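# Remove the arch's curved wooden support, keeping arch intact

## Task

Slide or lift the curved wooden centering piece out from beneath the arch so that the arch is still standing afterwards and none of its blocks has shifted from where it sits; any number of the four arms may be used.

## Robot and tools

Setup: four identical i2rt Big YAM arms (arm1, arm2, arm3, arm4). Each has six revolute joints, a two-finger gripper and a wrist camera. Room cameras are cam_back, cam_front and cam_top; wrist cameras are arm1_cam_wrist to arm4_cam_wrist. Foot positions in the scene frame (m): arm1 (+0.650, -0.006, +0.794), arm2 (+0.000, +0.656, +0.746), arm3 (-0.649, +0.006, +0.801), arm4 (-0.003, -0.653, +0.754). Each foot faces along its own +x: arm1 points toward -x, arm3 toward +x, arm2 toward -y, arm4 toward +y, so all face the middle. The table tops under the arms are at z=+0.720. Reach is roughly 1.0 m from the joint1 axis.

Frames: one shared scene frame, origin on the floor, +z up, metres. The hand point sits between the finger pads, about 1 cm behind the tips. The fingers point along the hand's +z; they open and close along its y. hand_target is where the hand would be at the joint targets the drive currently holds. Reported hand positions can be off, more so when the arm is stretched.

move: one action per call. Keys are arm1..arm4 (each optional, each its own object) plus cameras. An arm you omit gets nothing new but may keep pushing toward an old target. Inside an arm's object:
- joints: absolute targets by name. joint1_rad -2.879..2.879 (base yaw, positive counter-clockwise from above, 0 along the foot's +x); joint2_rad 0..3.141 (shoulder, 0 = upper arm back and level, positive lifts it up then forward); joint3_rad 0..3.019 (elbow, 0 = folded, positive opens); joint4_rad -1.692..1.57 (wrist pitch, positive tips fingers up); joint5_rad -1.57..1.57 (sideways swing, positive to the arm's right); joint6_rad -2.094..2.094 (roll, positive clockwise seen from behind the hand); gripper_m 0..0.093 (fingertip gap in metres). Done tolerances: ±0.045, 0.14, 0.09, 0.055, 0.03, 0.035 rad and ±0.003 m.
- target: an absolute hand pose, seven numbers [x, y, z, qw, qx, qy, qz], metres and a unit quaternion in the scene frame. The hand travels in a straight line from its current hand_target to it. When target is present, joints may contain only gripper_m.
- speed: top path speed, 0.002..0.5 m/s (default 0.25); turning is capped at twice that value in rad/s. Only valid together with target.
- min_time_s: 0.1..8 s, a lower bound on how long this arm's joint motions take; goes next to joints.
All motions in a call start at once. All hand paths in one call finish together, paced by the slowest; paths run 0.5 to 10 s and stop short after 10 s. Each control step the path is clipped to within 100 mm and 20 degrees of the measured hand, and solved by damped IK (position favoured). Expect errors of a centimetre or more, overshoot of speed near full stretch, and wide swings for joint moves. Paths do not avoid obstacles or other arms. Unknown keys make the call invalid; out-of-range values get it refused, and a refusal cancels later move, wait and finished_scene calls in the same reply.

cameras: list of names, "all", or [] for none. Default: none after an action, all for an empty move. An empty move returns full state and images, and the scene number.

Reading results: each robot's state; a "move" line like "move: arm1 done; arm2 time_out" for arms given motions; joint_status and hand_status per motion: done, off_target (resting away from target, maybe still pushing), time_out (joints hold targets near where they stopped and keep pushing; send the reported position to relax), not_followed (a self/inter-arm collision check withheld the command; "joint command not followed" or "pose unreachable"). on_its_own lists uncommanded behaviour; "held at" is a target, not a reading. Arms under "as last shown" were not named and show "not commanded". Images follow the order in the "pictures" line and may lag the state slightly. Joint velocities in rad/s (gripper m/s); "within noise" means still. Torques are total drive output including gravity, positive toward larger joint values; joints 3 and 4 wrap at ±28 N m.

Gripper: on a rigid part at full force the reading can be up to 0.005 m under the part's width, or up to 0.002 m over. Empty and shut reads 0.000..0.003. Full force sets in about 0.005 m below the first-contact reading. Release by commanding well above the reading. Pad force is about 50-64 N.

wait: seconds 0..10, optional cameras; nothing new commanded. zoom_image: camera plus region [x0, y0, x1, y1] in image pixels (origin top-left, at most 504 by 504), only for cameras in the latest images. finished_scene: scene = current scene number; ends the scene irreversibly; make no further calls in that reply. The arch must remain standing without help.

Camera calibration (K, distortion, T_world_to_cam) is given per camera; room cameras may have shifted by up to about 2.3 degrees and 9 mm, wrist camera poses derive from joint readings.

Avoid: knocking anything out of the work area or letting it fall; hard contact or pressing between arms (including gripping another arm's fingers); slamming fixed or heavy objects; releasing moving parts; sustained pushing against unreachable poses, long stretched holds or heavy loads, which overheat motors (MOTOR HOT at 85 °C, arm drops with OVER-TEMPERATURE FAULT at 100 °C, keys then read limit_stop_at_motor_heat and need resending). Arms keep pushing on contact and do not wait for each other. Loose objects may be nudged occasionally. Pull the support out gently so the arch blocks stay put.

Each tool is called after "Emit:" in YAML: its name, and indented under it one key for each argument.

## Session

Emit:
move:

Scene clock: 0.00 s.
Joint torques (N m): no reading
Motor temperatures (°C): arm1=[38 34 37 30 33 32 34] | arm2=[37 32 31 34 36 30 31] | arm3=[30 39 35 33 32 33 37] | arm4=[33 33 32 36 36 28 38]
Heat: arm1: hottest joint1_rad 38 °C; arm2: hottest joint1_rad 37 °C; arm3: hottest joint2_rad 39 °C; arm4: hottest gripper 38 °C.
Joint velocities: within noise
arm1.joint_positions: joint1_rad=-0.338 joint2_rad=+0.579 joint3_rad=+1.357 joint4_rad=-1.551 joint5_rad=-0.092 joint6_rad=+0.681 gripper_m=+0.09396
arm1.joint_status: not commanded
arm1.hand: x=+0.4682 y=+0.0429 z=+1.2854 quat_wxyz=(+0.101, +0.807, -0.442, -0.380) (m; scene frame)
arm1.hand_target: x=+0.4697 y=+0.0423 z=+1.2939 quat_wxyz=(+0.102, +0.803, -0.439, -0.390) (m; scene frame)
arm1.hand_status: not commanded
arm2.joint_positions: joint1_rad=-0.491 joint2_rad=+0.571 joint3_rad=+1.396 joint4_rad=-1.145 joint5_rad=+0.158 joint6_rad=+0.378 gripper_m=+0.09396
arm2.joint_status: not commanded
arm2.hand: x=-0.1424 y=+0.4717 z=+1.3418 quat_wxyz=(-0.330, -0.780, -0.216, +0.486) (m; scene frame)
arm2.hand_target: x=-0.1404 y=+0.4751 z=+1.3501 quat_wxyz=(-0.336, -0.774, -0.213, +0.492) (m; scene frame)
arm2.hand_status: not commanded
arm3.joint_positions: joint1_rad=-0.617 joint2_rad=+0.648 joint3_rad=+1.424 joint4_rad=-1.441 joint5_rad=-0.053 joint6_rad=+0.679 gripper_m=+0.09396
arm3.joint_status: not commanded
arm3.hand: x=-0.4492 y=-0.1083 z=+1.3285 quat_wxyz=(-0.435, -0.518, -0.735, -0.041) (m; scene frame)
arm3.hand_target: x=-0.4509 y=-0.1071 z=+1.3401 quat_wxyz=(-0.447, -0.514, -0.731, -0.042) (m; scene frame)
arm3.hand_status: not commanded
arm4.joint_positions: joint1_rad=-0.377 joint2_rad=+0.615 joint3_rad=+1.493 joint4_rad=-1.274 joint5_rad=+0.157 joint6_rad=-0.616 gripper_m=+0.09396
arm4.joint_status: not commanded
arm4.hand: x=+0.0978 y=-0.4603 z=+1.3602 quat_wxyz=(-0.554, +0.623, -0.545, -0.090) (m; scene frame)
arm4.hand_target: x=+0.0963 y=-0.4637 z=+1.3683 quat_wxyz=(-0.562, +0.618, -0.542, -0.093) (m; scene frame)
arm4.hand_status: not commanded
pictures: arm1_cam_wrist, arm2_cam_wrist, arm3_cam_wrist, arm4_cam_wrist, cam_back, cam_front, cam_top

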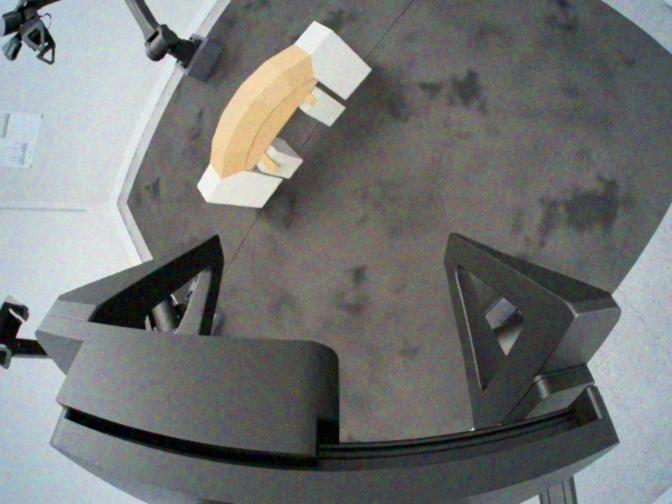

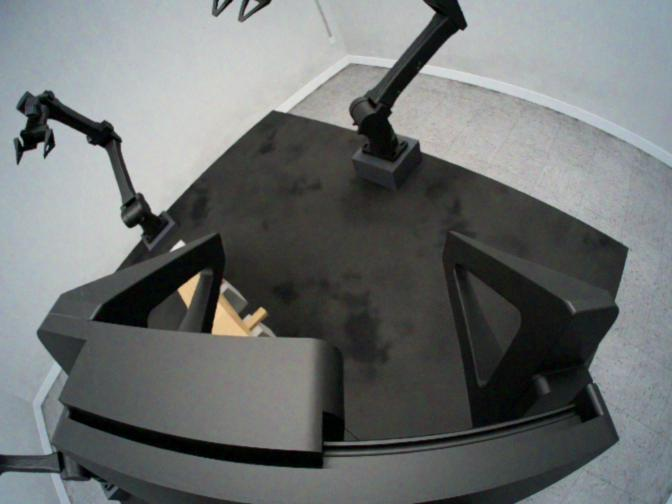

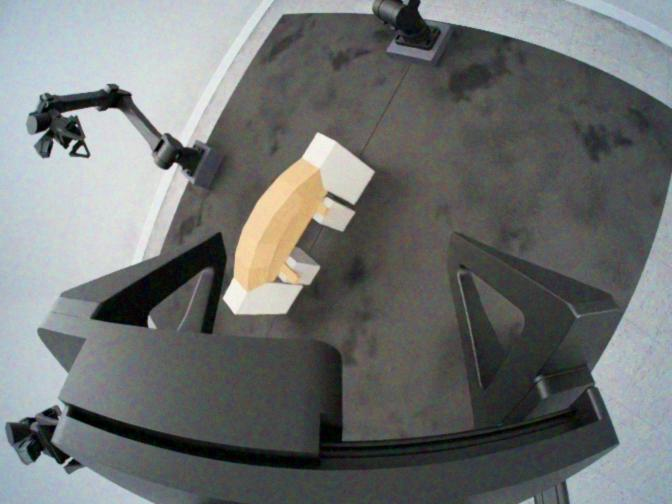

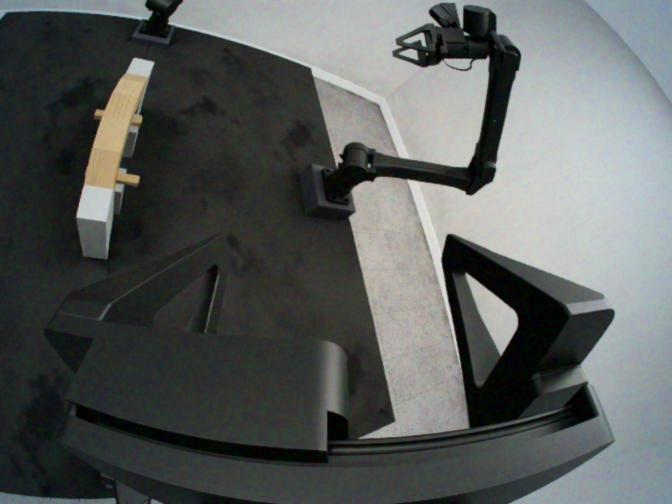

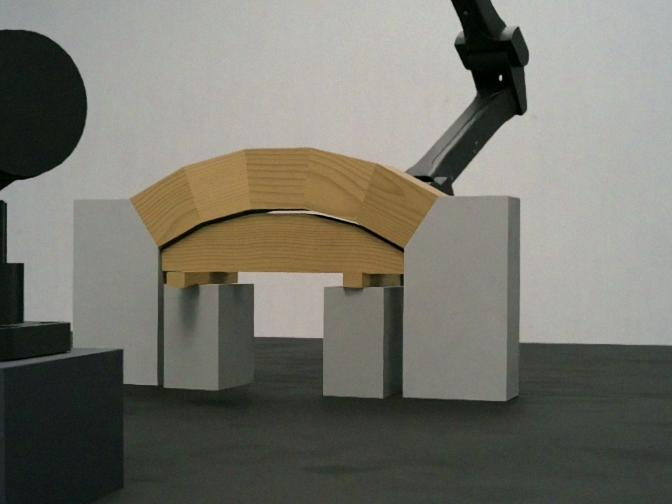

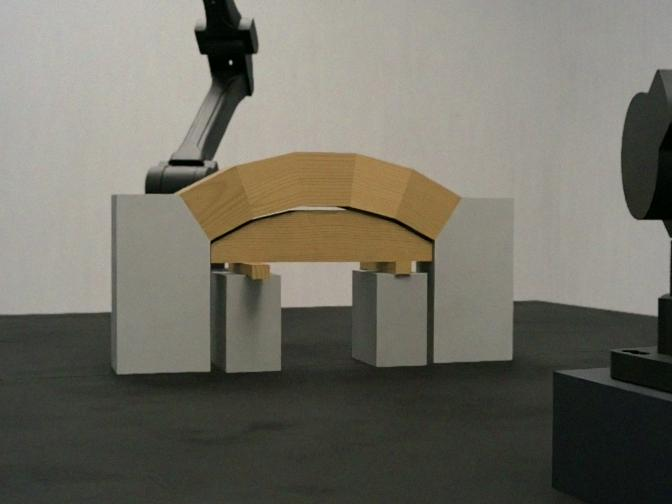

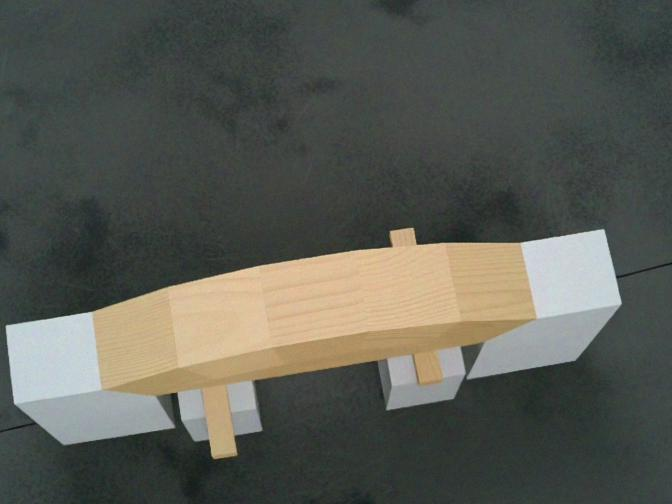

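Emit:
zoom_image:
  camera: "cam_back"
  region: [120, 140, 290, 300]

Emit:
zoom_image:
  camera: "cam_back"
  region: [290, 140, 460, 300]

Emit:
zoom_image:
  camera: "cam_front"
  region: [170, 140, 470, 380]

Emit:
zoom_image:
  camera: "cam_top"
  region: [150, 220, 500, 480]

Emit:
zoom_image:
  camera: "arm4_cam_wrist"
  region: [60, 40, 180, 280]

Emit:
zoom_image:
  camera: "arm3_cam_wrist"
  region: [210, 120, 390, 330]

Scaled by 2.965 from the camera's 672x504 image, which has a finer 960x720 frame.

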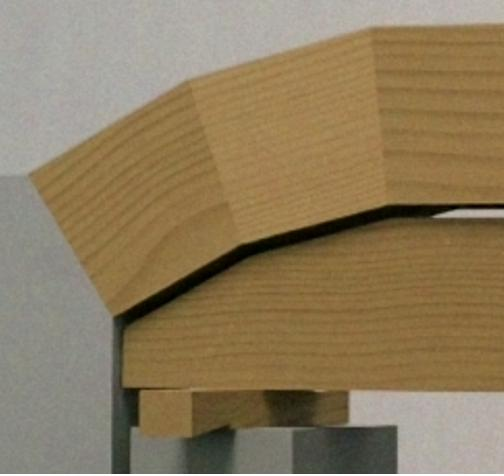

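Scaled by 2.965 from the camera's 672x504 image, which has a finer 960x720 frame.

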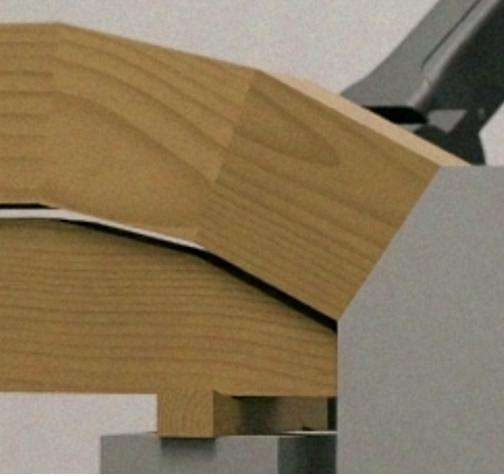

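Scaled by 1.680 from the camera's 672x504 image, which has a finer 960x720 frame.

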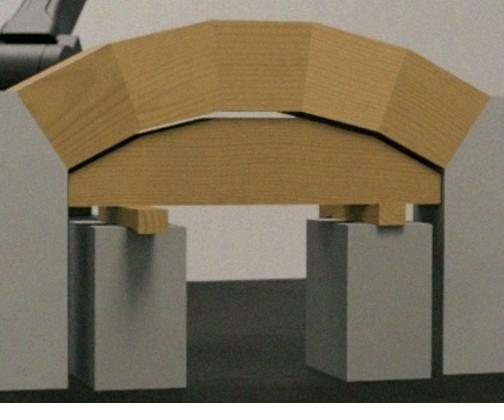

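Scaled by 1.440 from the camera's 672x504 image, which has a finer 960x720 frame.

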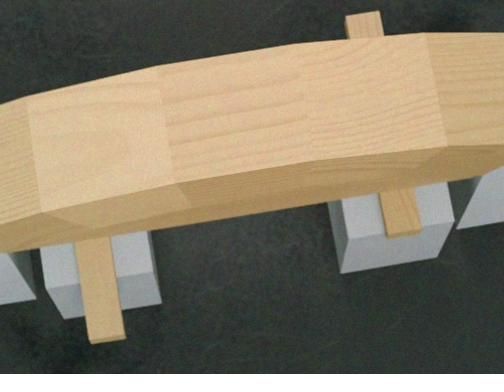

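Scaled by 2.100 from the camera's 672x504 image, which has a finer 960x720 frame.

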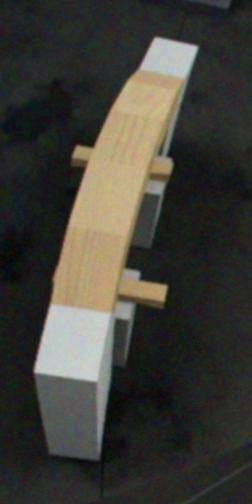

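Scaled by 2.400 from the camera's 672x504 image, which has a finer 960x720 frame.

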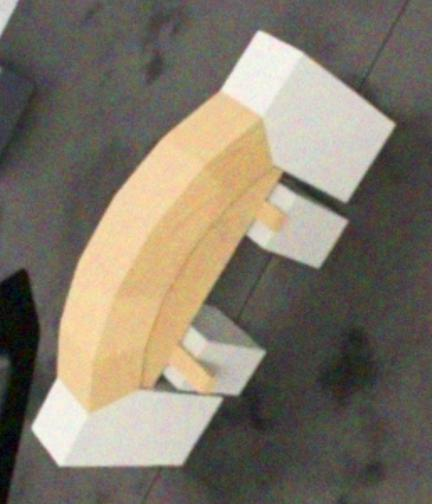

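Emit:
move:
  arm1: {"target":[0.30,-0.03,0.92,0.025,-0.7927,0.0325,0.6083],"speed":0.25}
  arm3: {"target":[-0.30,0.03,0.96,0.4996,0.0355,0.8653,-0.0205],"speed":0.25}
  cameras: ["arm1_cam_wrist","arm3_cam_wrist","cam_front","cam_back"]

Scene clock: 11.13 s.
Joint torques (N m): arm1=[-1.03 0.26 4.86 3.6 -0.07 -0.23] | arm2=[1.26 3.72 9.51 2.43 0.09 -0.02] | arm3=[0.09 -0.32 10.86 2.15 0.08 -0.04] | arm4=[-1.08 4.54 8.23 2.48 0.07 0.07]
Motor temperatures (°C): arm1=[38 34 38 30 32 32 34] | arm2=[36 32 32 34 36 29 31] | arm3=[30 39 39 33 32 33 37] | arm4=[33 33 33 36 36 28 38]
Heat: arm1: hottest joint1_rad 38 °C; arm2: hottest joint1_rad 36 °C; arm3: hottest joint2_rad 39 °C; arm4: hottest gripper 38 °C.
move: arm1 done; arm3 done
Joint velocities: within noise
arm1.joint_positions: joint1_rad=+0.229 joint2_rad=+0.977 joint3_rad=+0.129 joint4_rad=+0.576 joint5_rad=+0.270 joint6_rad=+0.094 gripper_m=+0.09396
arm1.joint_status: not commanded
arm1.hand: x=+0.2971 y=-0.0326 z=+0.9261 quat_wxyz=(-0.020, +0.791, -0.035, -0.610) (m; scene frame)
arm1.hand_target: x=+0.3001 y=-0.0300 z=+0.9202 quat_wxyz=(-0.025, +0.793, -0.033, -0.608) (m; scene frame)
arm1.hand_status: done (0.007 m and 0.7 deg from the pose sent, 0.409 m and 56.1 deg at the start)
arm2, arm4: as last shown
arm3.joint_positions: joint1_rad=+0.135 joint2_rad=+0.714 joint3_rad=+0.330 joint4_rad=-0.155 joint5_rad=+0.225 joint6_rad=+0.147 gripper_m=+0.09396
arm3.joint_status: not commanded
arm3.hand: x=-0.3031 y=+0.0275 z=+0.9598 quat_wxyz=(-0.496, -0.042, -0.867, +0.021) (m; scene frame)
arm3.hand_target: x=-0.3002 y=+0.0299 z=+0.9601 quat_wxyz=(-0.500, -0.036, -0.865, +0.021) (m; scene frame)
arm3.hand_status: done (0.004 m and 0.9 deg from the pose sent, 0.421 m and 58.8 deg at the start)
pictures: arm1_cam_wrist, arm3_cam_wrist, cam_back, cam_front
camera_calibration:
arm1_cam_wrist: T_world_to_cam=[[0.0943, 0.995519, -0.00700654, 0.00978377], [0.765522, -0.0770095, -0.638784, 0.364829], [-0.636461, 0.0548737, -0.769354, 1.03113], [0, 0, 0, 1]] pos_world=[0.376067, -0.0382265, 1.02642]
arm3_cam_wrist: T_world_to_cam=[[-0.0845841, -0.996279, -0.0165474, 0.0185327], [-0.923242, 0.0846082, -0.374788, 0.079521], [0.374793, -0.0164238, -0.926963, 1.13155], [0, 0, 0, 1]] pos_world=[-0.349112, 0.03032, 1.07901]

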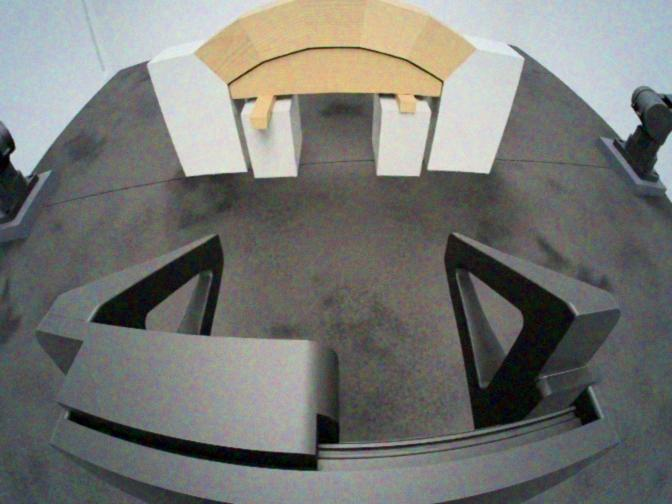

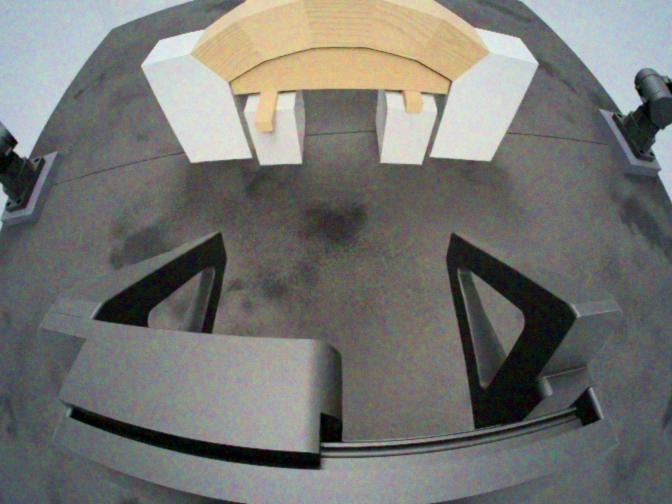

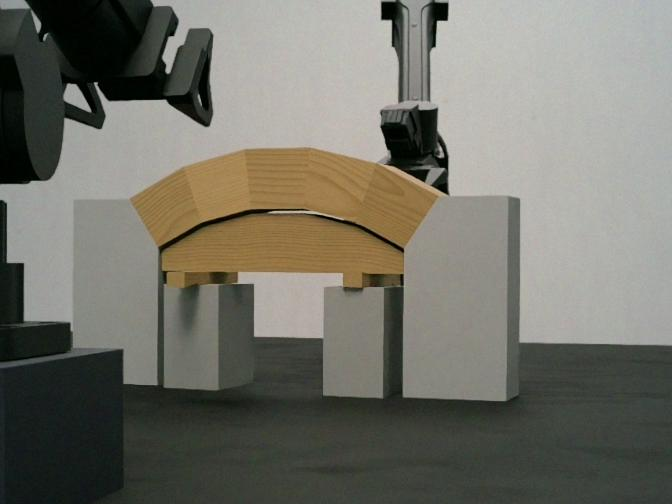

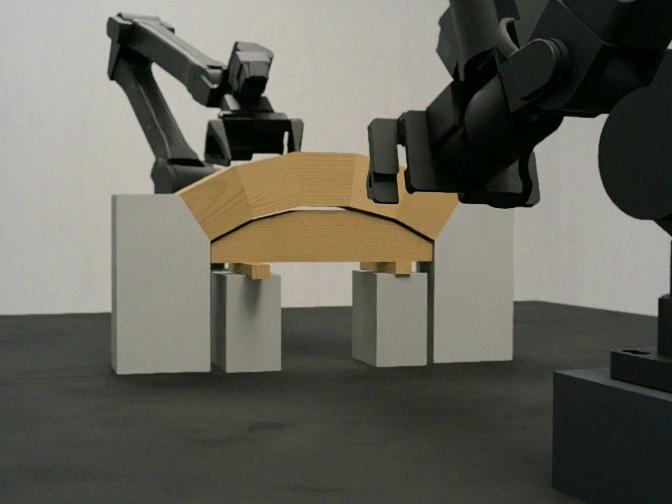

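Emit:
zoom_image:
  camera: "cam_front"
  region: [340, 60, 560, 240]

Emit:
zoom_image:
  camera: "cam_back"
  region: [20, 0, 240, 180]

Emit:
zoom_image:
  camera: "cam_front"
  region: [190, 20, 330, 180]

Emit:
zoom_image:
  camera: "arm1_cam_wrist"
  region: [140, 0, 540, 190]

Emit:
zoom_image:
  camera: "arm3_cam_wrist"
  region: [140, 0, 540, 190]

Scaled by 2.291 from the camera's 672x504 image, which has a finer 960x720 frame.

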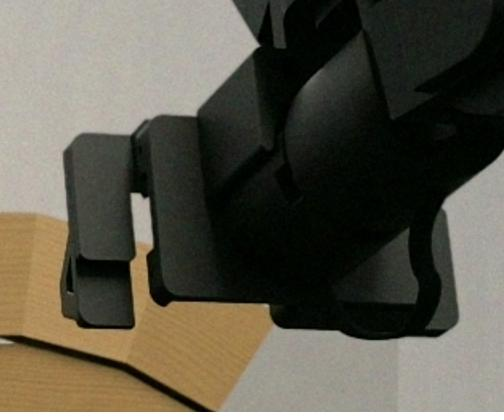

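Scaled by 2.291 from the camera's 672x504 image, which has a finer 960x720 frame.

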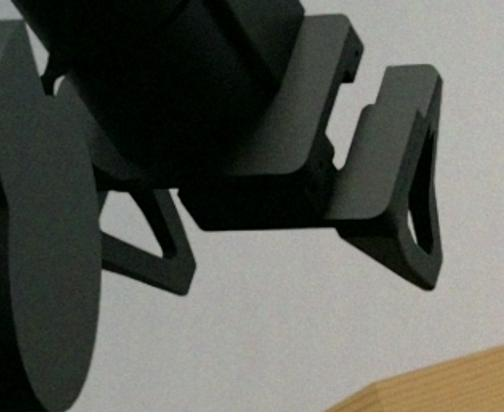

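Scaled by 3.150 from the camera's 672x504 image, which has a finer 960x720 frame.

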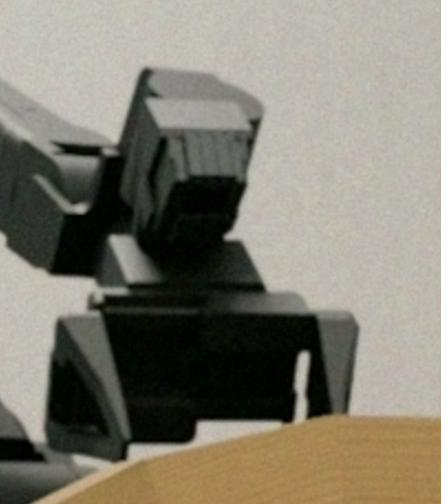

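Scaled by 1.260 from the camera's 672x504 image, which has a finer 960x720 frame.

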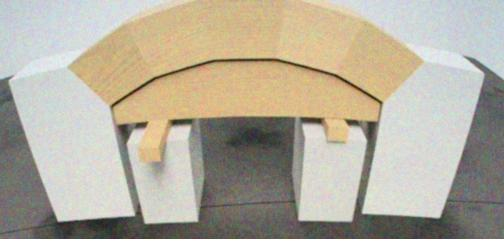

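Scaled by 1.260 from the camera's 672x504 image, which has a finer 960x720 frame.

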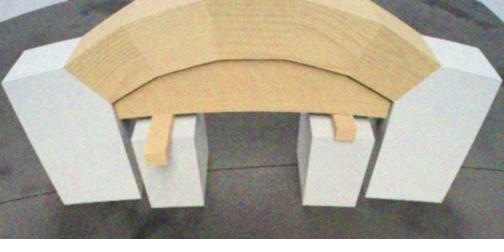

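Emit:
move:
  arm1: {"target":[0.115,-0.09,0.88,0.0173,-0.9055,0.0372,0.4223],"speed":0.2,"joints":{"gripper_m":0.05}}
  arm3: {"target":[-0.17,0.012,0.81,0.7065,0.029,0.7065,-0.029],"speed":0.2,"joints":{"gripper_m":0.02}}
  cameras: ["arm1_cam_wrist","arm3_cam_wrist","cam_front","cam_back","cam_top"]

Scene clock: 19.53 s.
Joint torques (N m): arm1=[0.73 -8.64 9.51 1.24 0 0.01] | arm2=[1.26 3.9 9.52 2.47 0.1 -0.02] | arm3=[-1.32 -10.52 1.59 2.32 0 -0.03] | arm4=[-1.14 4.54 8.25 2.3 0.07 0.05]
Motor temperatures (°C): arm1=[38 34 39 30 32 32 34] | arm2=[36 32 33 34 35 29 30] | arm3=[30 39 40 33 32 33 37] | arm4=[33 33 33 36 36 28 38]
Heat: arm1: hottest joint3_rad 39 °C; arm2: hottest joint1_rad 36 °C; arm3: hottest joint3_rad 40 °C; arm4: hottest gripper 38 °C.
move: arm1 off_target; arm3 off_target
Joint velocities: within noise
arm1.joint_positions: joint1_rad=+0.240 joint2_rad=+1.523 joint3_rad=+0.738 joint4_rad=+0.055 joint5_rad=+0.233 joint6_rad=+0.200 gripper_m=+0.05011
arm1.joint_status: all done
arm1.hand: x=+0.1311 y=-0.0786 z=+0.8754 quat_wxyz=(-0.024, +0.906, -0.039, -0.420) (m; scene frame)
arm1.hand_target: x=+0.1160 y=-0.0900 z=+0.8804 quat_wxyz=(-0.017, +0.905, -0.037, -0.423) (m; scene frame)
arm1.hand_status: off_target (0.020 m and 0.9 deg from the pose sent, 0.196 m and 25.2 deg at the start)
arm2, arm4: as last shown
arm3.joint_positions: joint1_rad=+0.045 joint2_rad=+2.092 joint3_rad=+0.422 joint4_rad=+1.535 joint5_rad=+0.166 joint6_rad=+0.036 gripper_m=+0.02008
arm3.joint_status: all done
arm3.hand: x=-0.1733 y=+0.0163 z=+0.8094 quat_wxyz=(-0.656, -0.035, -0.754, +0.026) (m; scene frame)
arm3.hand_target: x=-0.1698 y=+0.0120 z=+0.8104 quat_wxyz=(-0.662, -0.034, -0.748, +0.031) (m; scene frame)
arm3.hand_status: off_target (0.005 m and 8.0 deg from the pose sent, 0.201 m and 30.4 deg at the start; a joint's target at an end of its range on 25 of 64 steps)
pictures: arm1_cam_wrist, arm3_cam_wrist, cam_back, cam_front, cam_top
camera_calibration:
arm1_cam_wrist: T_world_to_cam=[[0.101082, 0.994668, 0.0204627, 0.0459121], [0.964536, -0.0929371, -0.247047, 0.0856687], [-0.243828, 0.0447089, -0.968787, 1.01127], [0, 0, 0, 1]] pos_world=[0.159304, -0.0829181, 0.999928]
arm3_cam_wrist: T_world_to_cam=[[-0.0730783, -0.997237, -0.0133166, 0.0151787], [-0.710969, 0.0614549, -0.700533, 0.444699], [0.699416, -0.0417261, -0.713496, 0.827202], [0, 0, 0, 1]] pos_world=[-0.261282, 0.0223238, 0.901933]

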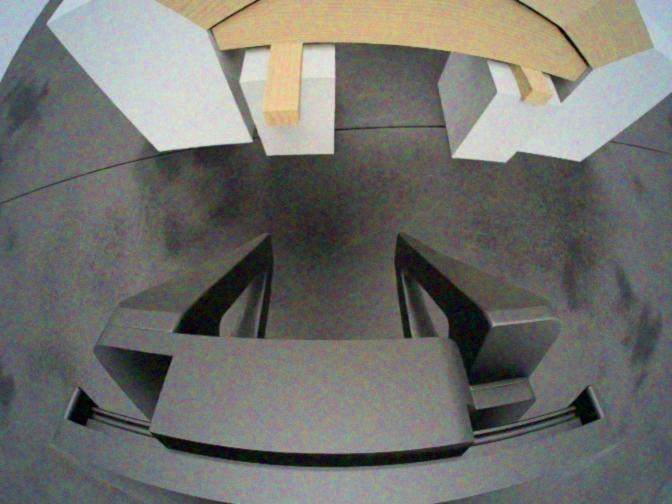

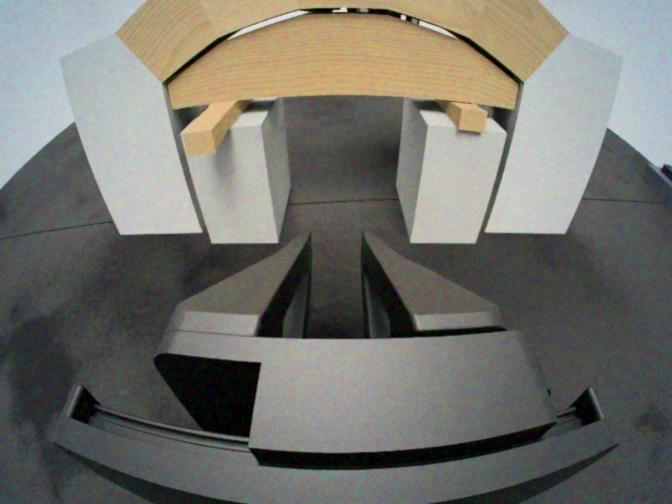

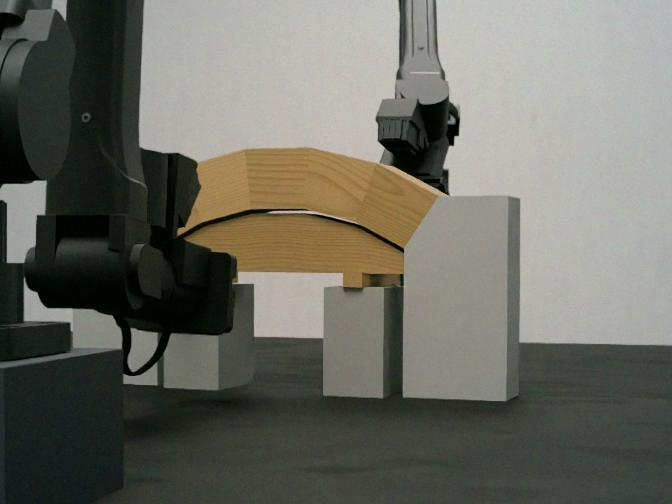

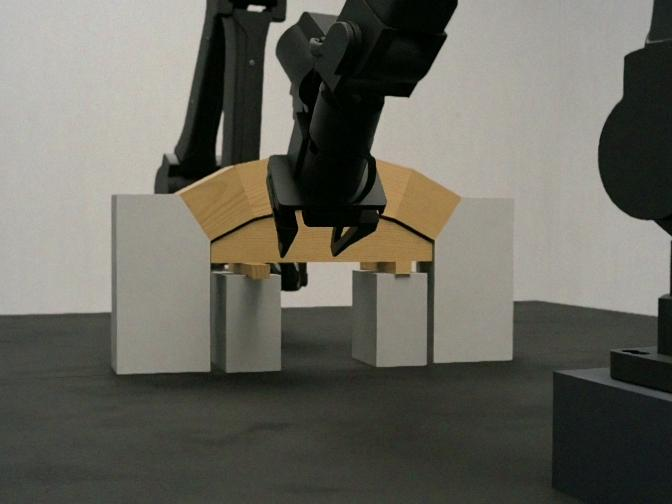

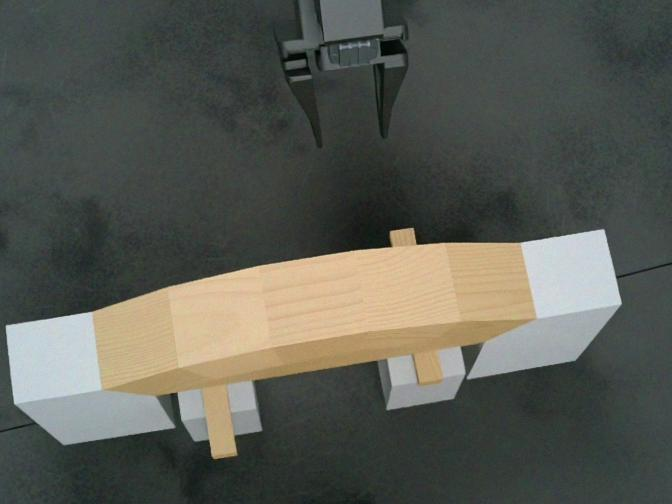

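Emit:
move:
  arm1: {"target":[0.051,-0.110,0.860,0.0173,-0.9055,0.0372,0.4223],"speed":0.1}
  arm3: {"target":[-0.105,-0.008,0.80,0.7065,0.029,0.7065,-0.029],"speed":0.1}
  cameras: ["arm1_cam_wrist","arm3_cam_wrist","cam_front","cam_back","cam_top"]

Scene clock: 22.17 s.
Joint torques (N m): arm1=[0.73 -11.46 9.2 1.57 0.24 0.02] | arm2=[1.08 3.9 9.51 2.45 0.1 -0.01] | arm3=[-1.08 -12.1 2.85 2.28 0 -0.04] | arm4=[-1.26 4.37 8.17 2.22 0.02 0.09]
Motor temperatures (°C): arm1=[38 34 39 30 32 31 33] | arm2=[36 32 33 34 35 29 30] | arm3=[30 39 40 33 32 32 37] | arm4=[33 33 33 36 35 28 38]
Heat: arm1: hottest joint3_rad 39 °C; arm2: hottest joint1_rad 36 °C; arm3: hottest joint3_rad 40 °C; arm4: hottest gripper 38 °C.
move: arm1 off_target; arm3 off_target
Joint velocities: within noise
arm1.joint_positions: joint1_rad=+0.249 joint2_rad=+1.706 joint3_rad=+0.915 joint4_rad=+0.055 joint5_rad=+0.235 joint6_rad=+0.207 gripper_m=+0.05011
arm1.joint_status: not commanded
arm1.hand: x=+0.0672 y=-0.0978 z=+0.8574 quat_wxyz=(-0.022, +0.907, -0.038, -0.418) (m; scene frame)
arm1.hand_target: x=+0.0521 y=-0.1100 z=+0.8602 quat_wxyz=(-0.017, +0.906, -0.037, -0.422) (m; scene frame)
arm1.hand_status: off_target (0.021 m and 0.8 deg from the pose sent, 0.087 m and 0.9 deg at the start)
arm2, arm4: as last shown
arm3.joint_positions: joint1_rad=-0.026 joint2_rad=+2.191 joint3_rad=+0.611 joint4_rad=+1.535 joint5_rad=+0.090 joint6_rad=+0.020 gripper_m=+0.02008
arm3.joint_status: not commanded
arm3.hand: x=-0.1080 y=-0.0035 z=+0.8030 quat_wxyz=(-0.688, -0.031, -0.724, +0.024) (m; scene frame)
arm3.hand_target: x=-0.1048 y=-0.0080 z=+0.8004 quat_wxyz=(-0.693, -0.030, -0.720, +0.029) (m; scene frame)
arm3.hand_status: off_target (0.006 m and 3.0 deg from the pose sent, 0.073 m and 8.0 deg at the start; a joint's target at an end of its range on 40 of 40 steps)
pictures: arm1_cam_wrist, arm3_cam_wrist, cam_back, cam_front, cam_top
camera_calibration:
arm1_cam_wrist: T_world_to_cam=[[0.0979245, 0.995034, 0.0178348, 0.0742931], [0.966076, -0.0907408, -0.241792, 0.136578], [-0.238973, 0.0409071, -0.970164, 0.979669], [0, 0, 0, 1]] pos_world=[0.0948954, -0.101606, 0.982138]
arm3_cam_wrist: T_world_to_cam=[[-0.0643316, -0.997821, -0.0146493, 0.00221692], [-0.647215, 0.052892, -0.76047, 0.542862], [0.759588, -0.0394411, -0.649207, 0.731093], [0, 0, 0, 1]] pos_world=[-0.203839, 0.00233414, 0.887493]

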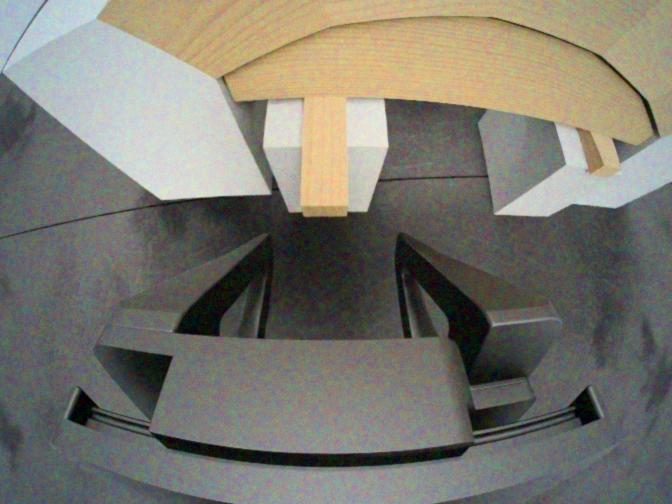

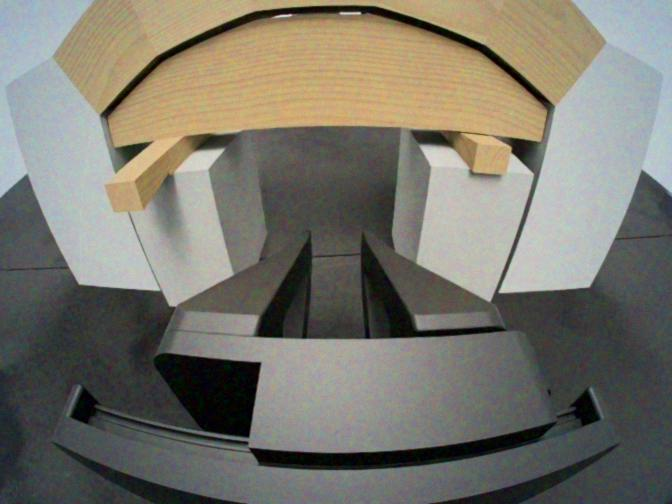

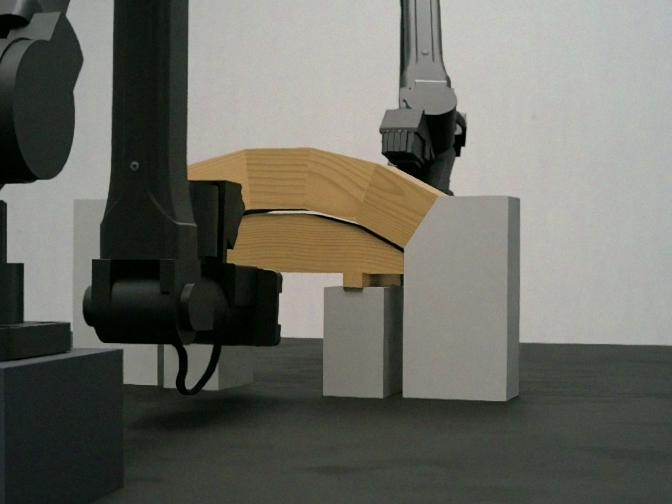

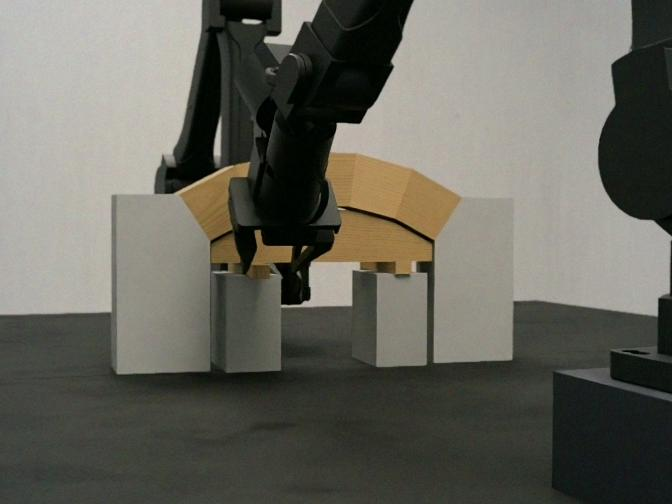

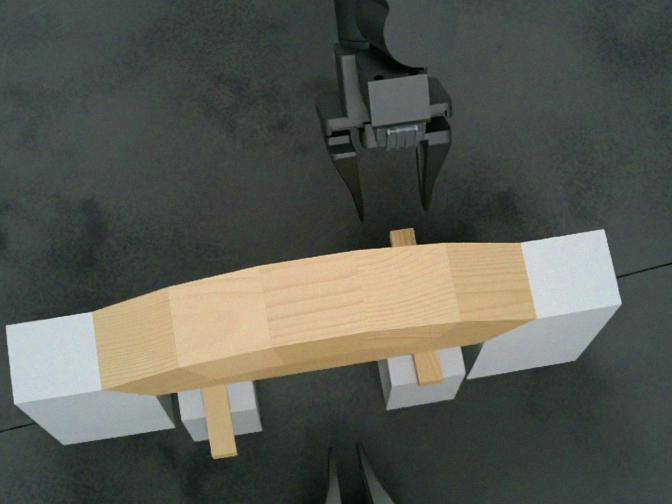

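Emit:
zoom_image:
  camera: "cam_front"
  region: [220, 220, 360, 340]

Emit:
zoom_image:
  camera: "arm3_cam_wrist"
  region: [90, 100, 560, 350]

Emit:
zoom_image:
  camera: "cam_top"
  region: [300, 0, 480, 260]

Scaled by 3.600 from the camera's 672x504 image, which has a finer 960x720 frame.

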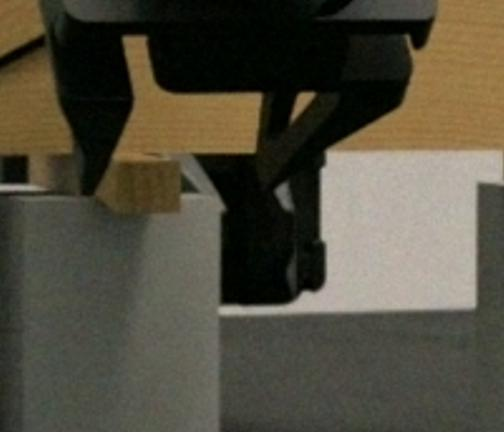

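Scaled by 1.072 from the camera's 672x504 image, which has a finer 960x720 frame.

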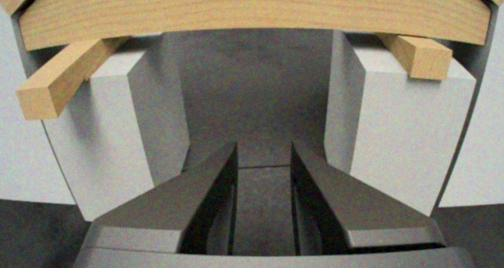

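Scaled by 1.938 from the camera's 672x504 image, which has a finer 960x720 frame.

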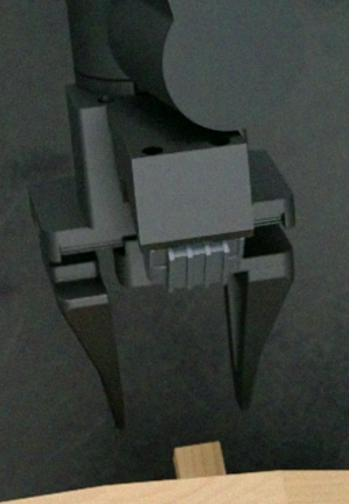

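Emit:
move:
  arm1: {"target":[0.019,-0.115,0.833,0.0173,-0.9055,0.0372,0.4223],"speed":0.1}
  arm3: {"target":[-0.037,-0.016,0.803,0.7065,0.029,0.7065,-0.029],"speed":0.1}
  cameras: ["arm1_cam_wrist","arm3_cam_wrist","cam_front","cam_back","cam_top"]

Emit:
zoom_image:
  camera: "cam_front"
  region: [200, 220, 380, 340]

Emit:
zoom_image:
  camera: "cam_back"
  region: [150, 220, 410, 400]

Scene clock: 24.67 s.
Joint torques (N m): arm1=[0.21 -13.04 8.96 3.02 0.1 0] | arm2=[1.08 3.72 9.47 2.47 0.09 -0.02] | arm3=[-0.97 -14.04 4.88 1.02 -0.01 -0.03] | arm4=[-0.97 4.66 8.2 2.24 0.03 0.09]
Motor temperatures (°C): arm1=[37 34 39 30 32 31 33] | arm2=[36 32 33 34 35 29 30] | arm3=[30 39 40 33 32 32 37] | arm4=[33 33 34 36 35 28 38]
Heat: arm1: hottest joint3_rad 39 °C; arm2: hottest joint1_rad 36 °C; arm3: hottest joint3_rad 40 °C; arm4: hottest gripper 38 °C.
move: arm1 off_target; arm3 off_target
Joint velocities: within noise
arm1.joint_positions: joint1_rad=+0.249 joint2_rad=+1.821 joint3_rad=+0.999 joint4_rad=+0.059 joint5_rad=+0.235 joint6_rad=+0.207 gripper_m=+0.05011
arm1.joint_status: not commanded
arm1.hand: x=+0.0399 y=-0.1037 z=+0.8281 quat_wxyz=(-0.026, +0.913, -0.036, -0.406) (m; scene frame)
arm1.hand_target: x=+0.0204 y=-0.1149 z=+0.8336 quat_wxyz=(-0.017, +0.906, -0.037, -0.422) (m; scene frame)
arm1.hand_status: off_target (0.024 m and 2.3 deg from the pose sent, 0.057 m and 0.8 deg at the start)
arm2, arm4: as last shown
arm3.joint_positions: joint1_rad=-0.045 joint2_rad=+2.224 joint3_rad=+0.792 joint4_rad=+1.451 joint5_rad=+0.069 joint6_rad=+0.017 gripper_m=+0.02008
arm3.joint_status: not commanded
arm3.hand: x=-0.0428 y=-0.0104 z=+0.8128 quat_wxyz=(-0.711, -0.030, -0.702, +0.023) (m; scene frame)
arm3.hand_target: x=-0.0375 y=-0.0161 z=+0.8031 quat_wxyz=(-0.706, -0.029, -0.707, +0.029) (m; scene frame)
arm3.hand_status: off_target (0.013 m and 1.0 deg from the pose sent, 0.072 m and 3.0 deg at the start)
pictures: arm1_cam_wrist, arm3_cam_wrist, cam_back, cam_front, cam_top
camera_calibration:
arm1_cam_wrist: T_world_to_cam=[[0.0975321, 0.994875, 0.0266755, 0.0760753], [0.972284, -0.0895262, -0.215985, 0.13388], [-0.21249, 0.0470016, -0.976032, 0.949343], [0, 0, 0, 1]] pos_world=[0.0641365, -0.10832, 0.953476]
arm3_cam_wrist: T_world_to_cam=[[-0.0610134, -0.998009, -0.0160024, 0.000939104], [-0.59811, 0.0493913, -0.79989, 0.627005], [0.799088, -0.0392329, -0.599933, 0.649239], [0, 0, 0, 1]] pos_world=[-0.143724, -0.00455983, 0.89105]

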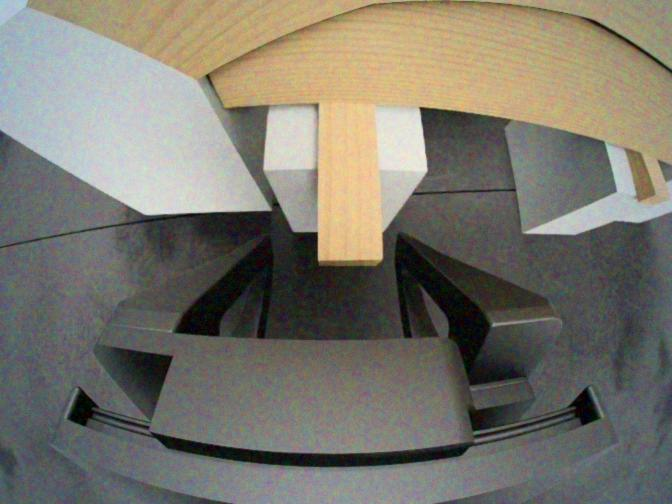

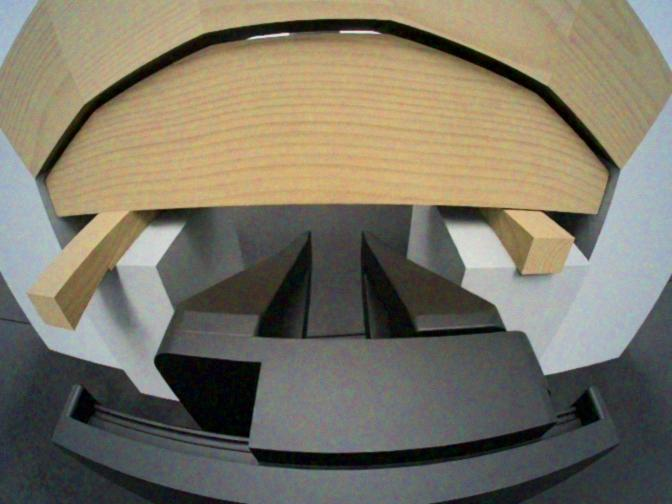

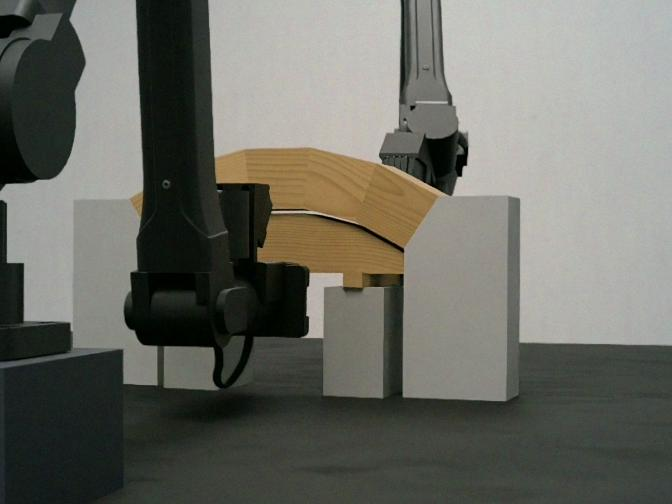

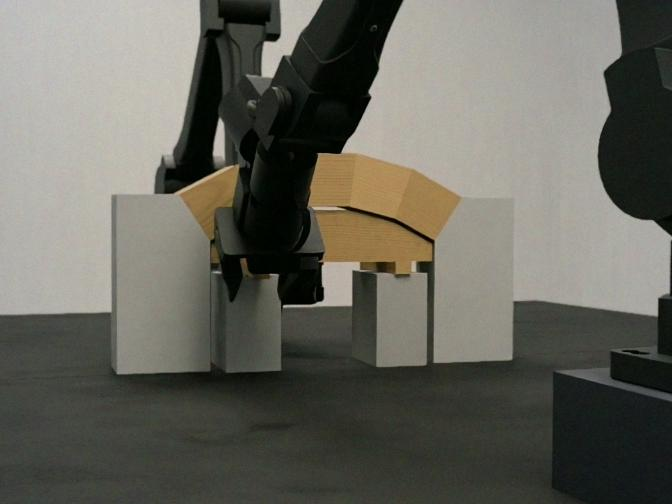

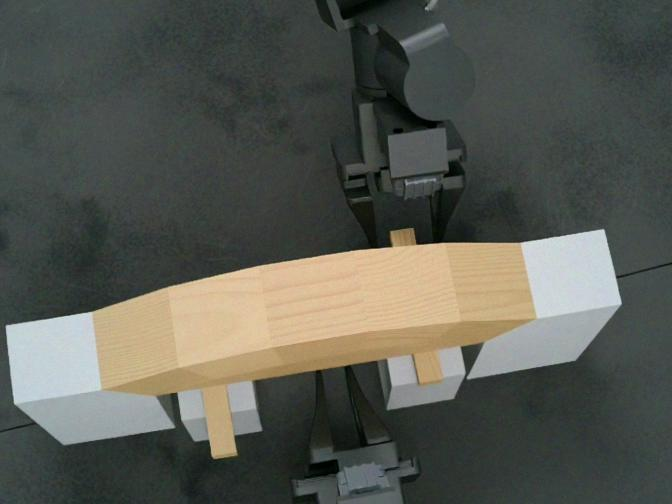

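Scaled by 2.800 from the camera's 672x504 image, which has a finer 960x720 frame.

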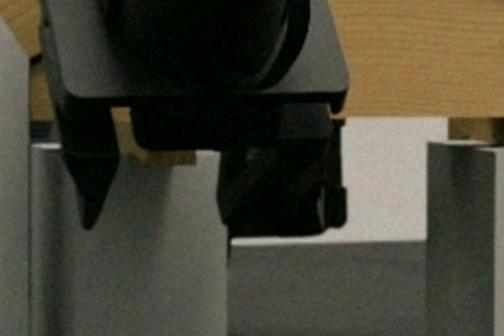

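Scaled by 1.938 from the camera's 672x504 image, which has a finer 960x720 frame.

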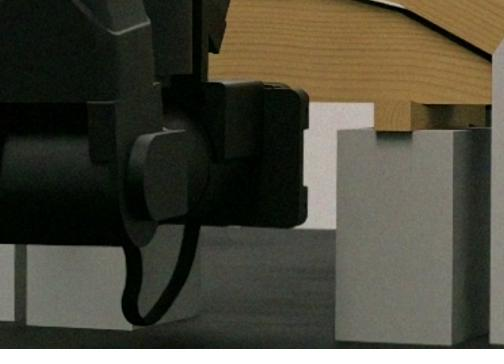

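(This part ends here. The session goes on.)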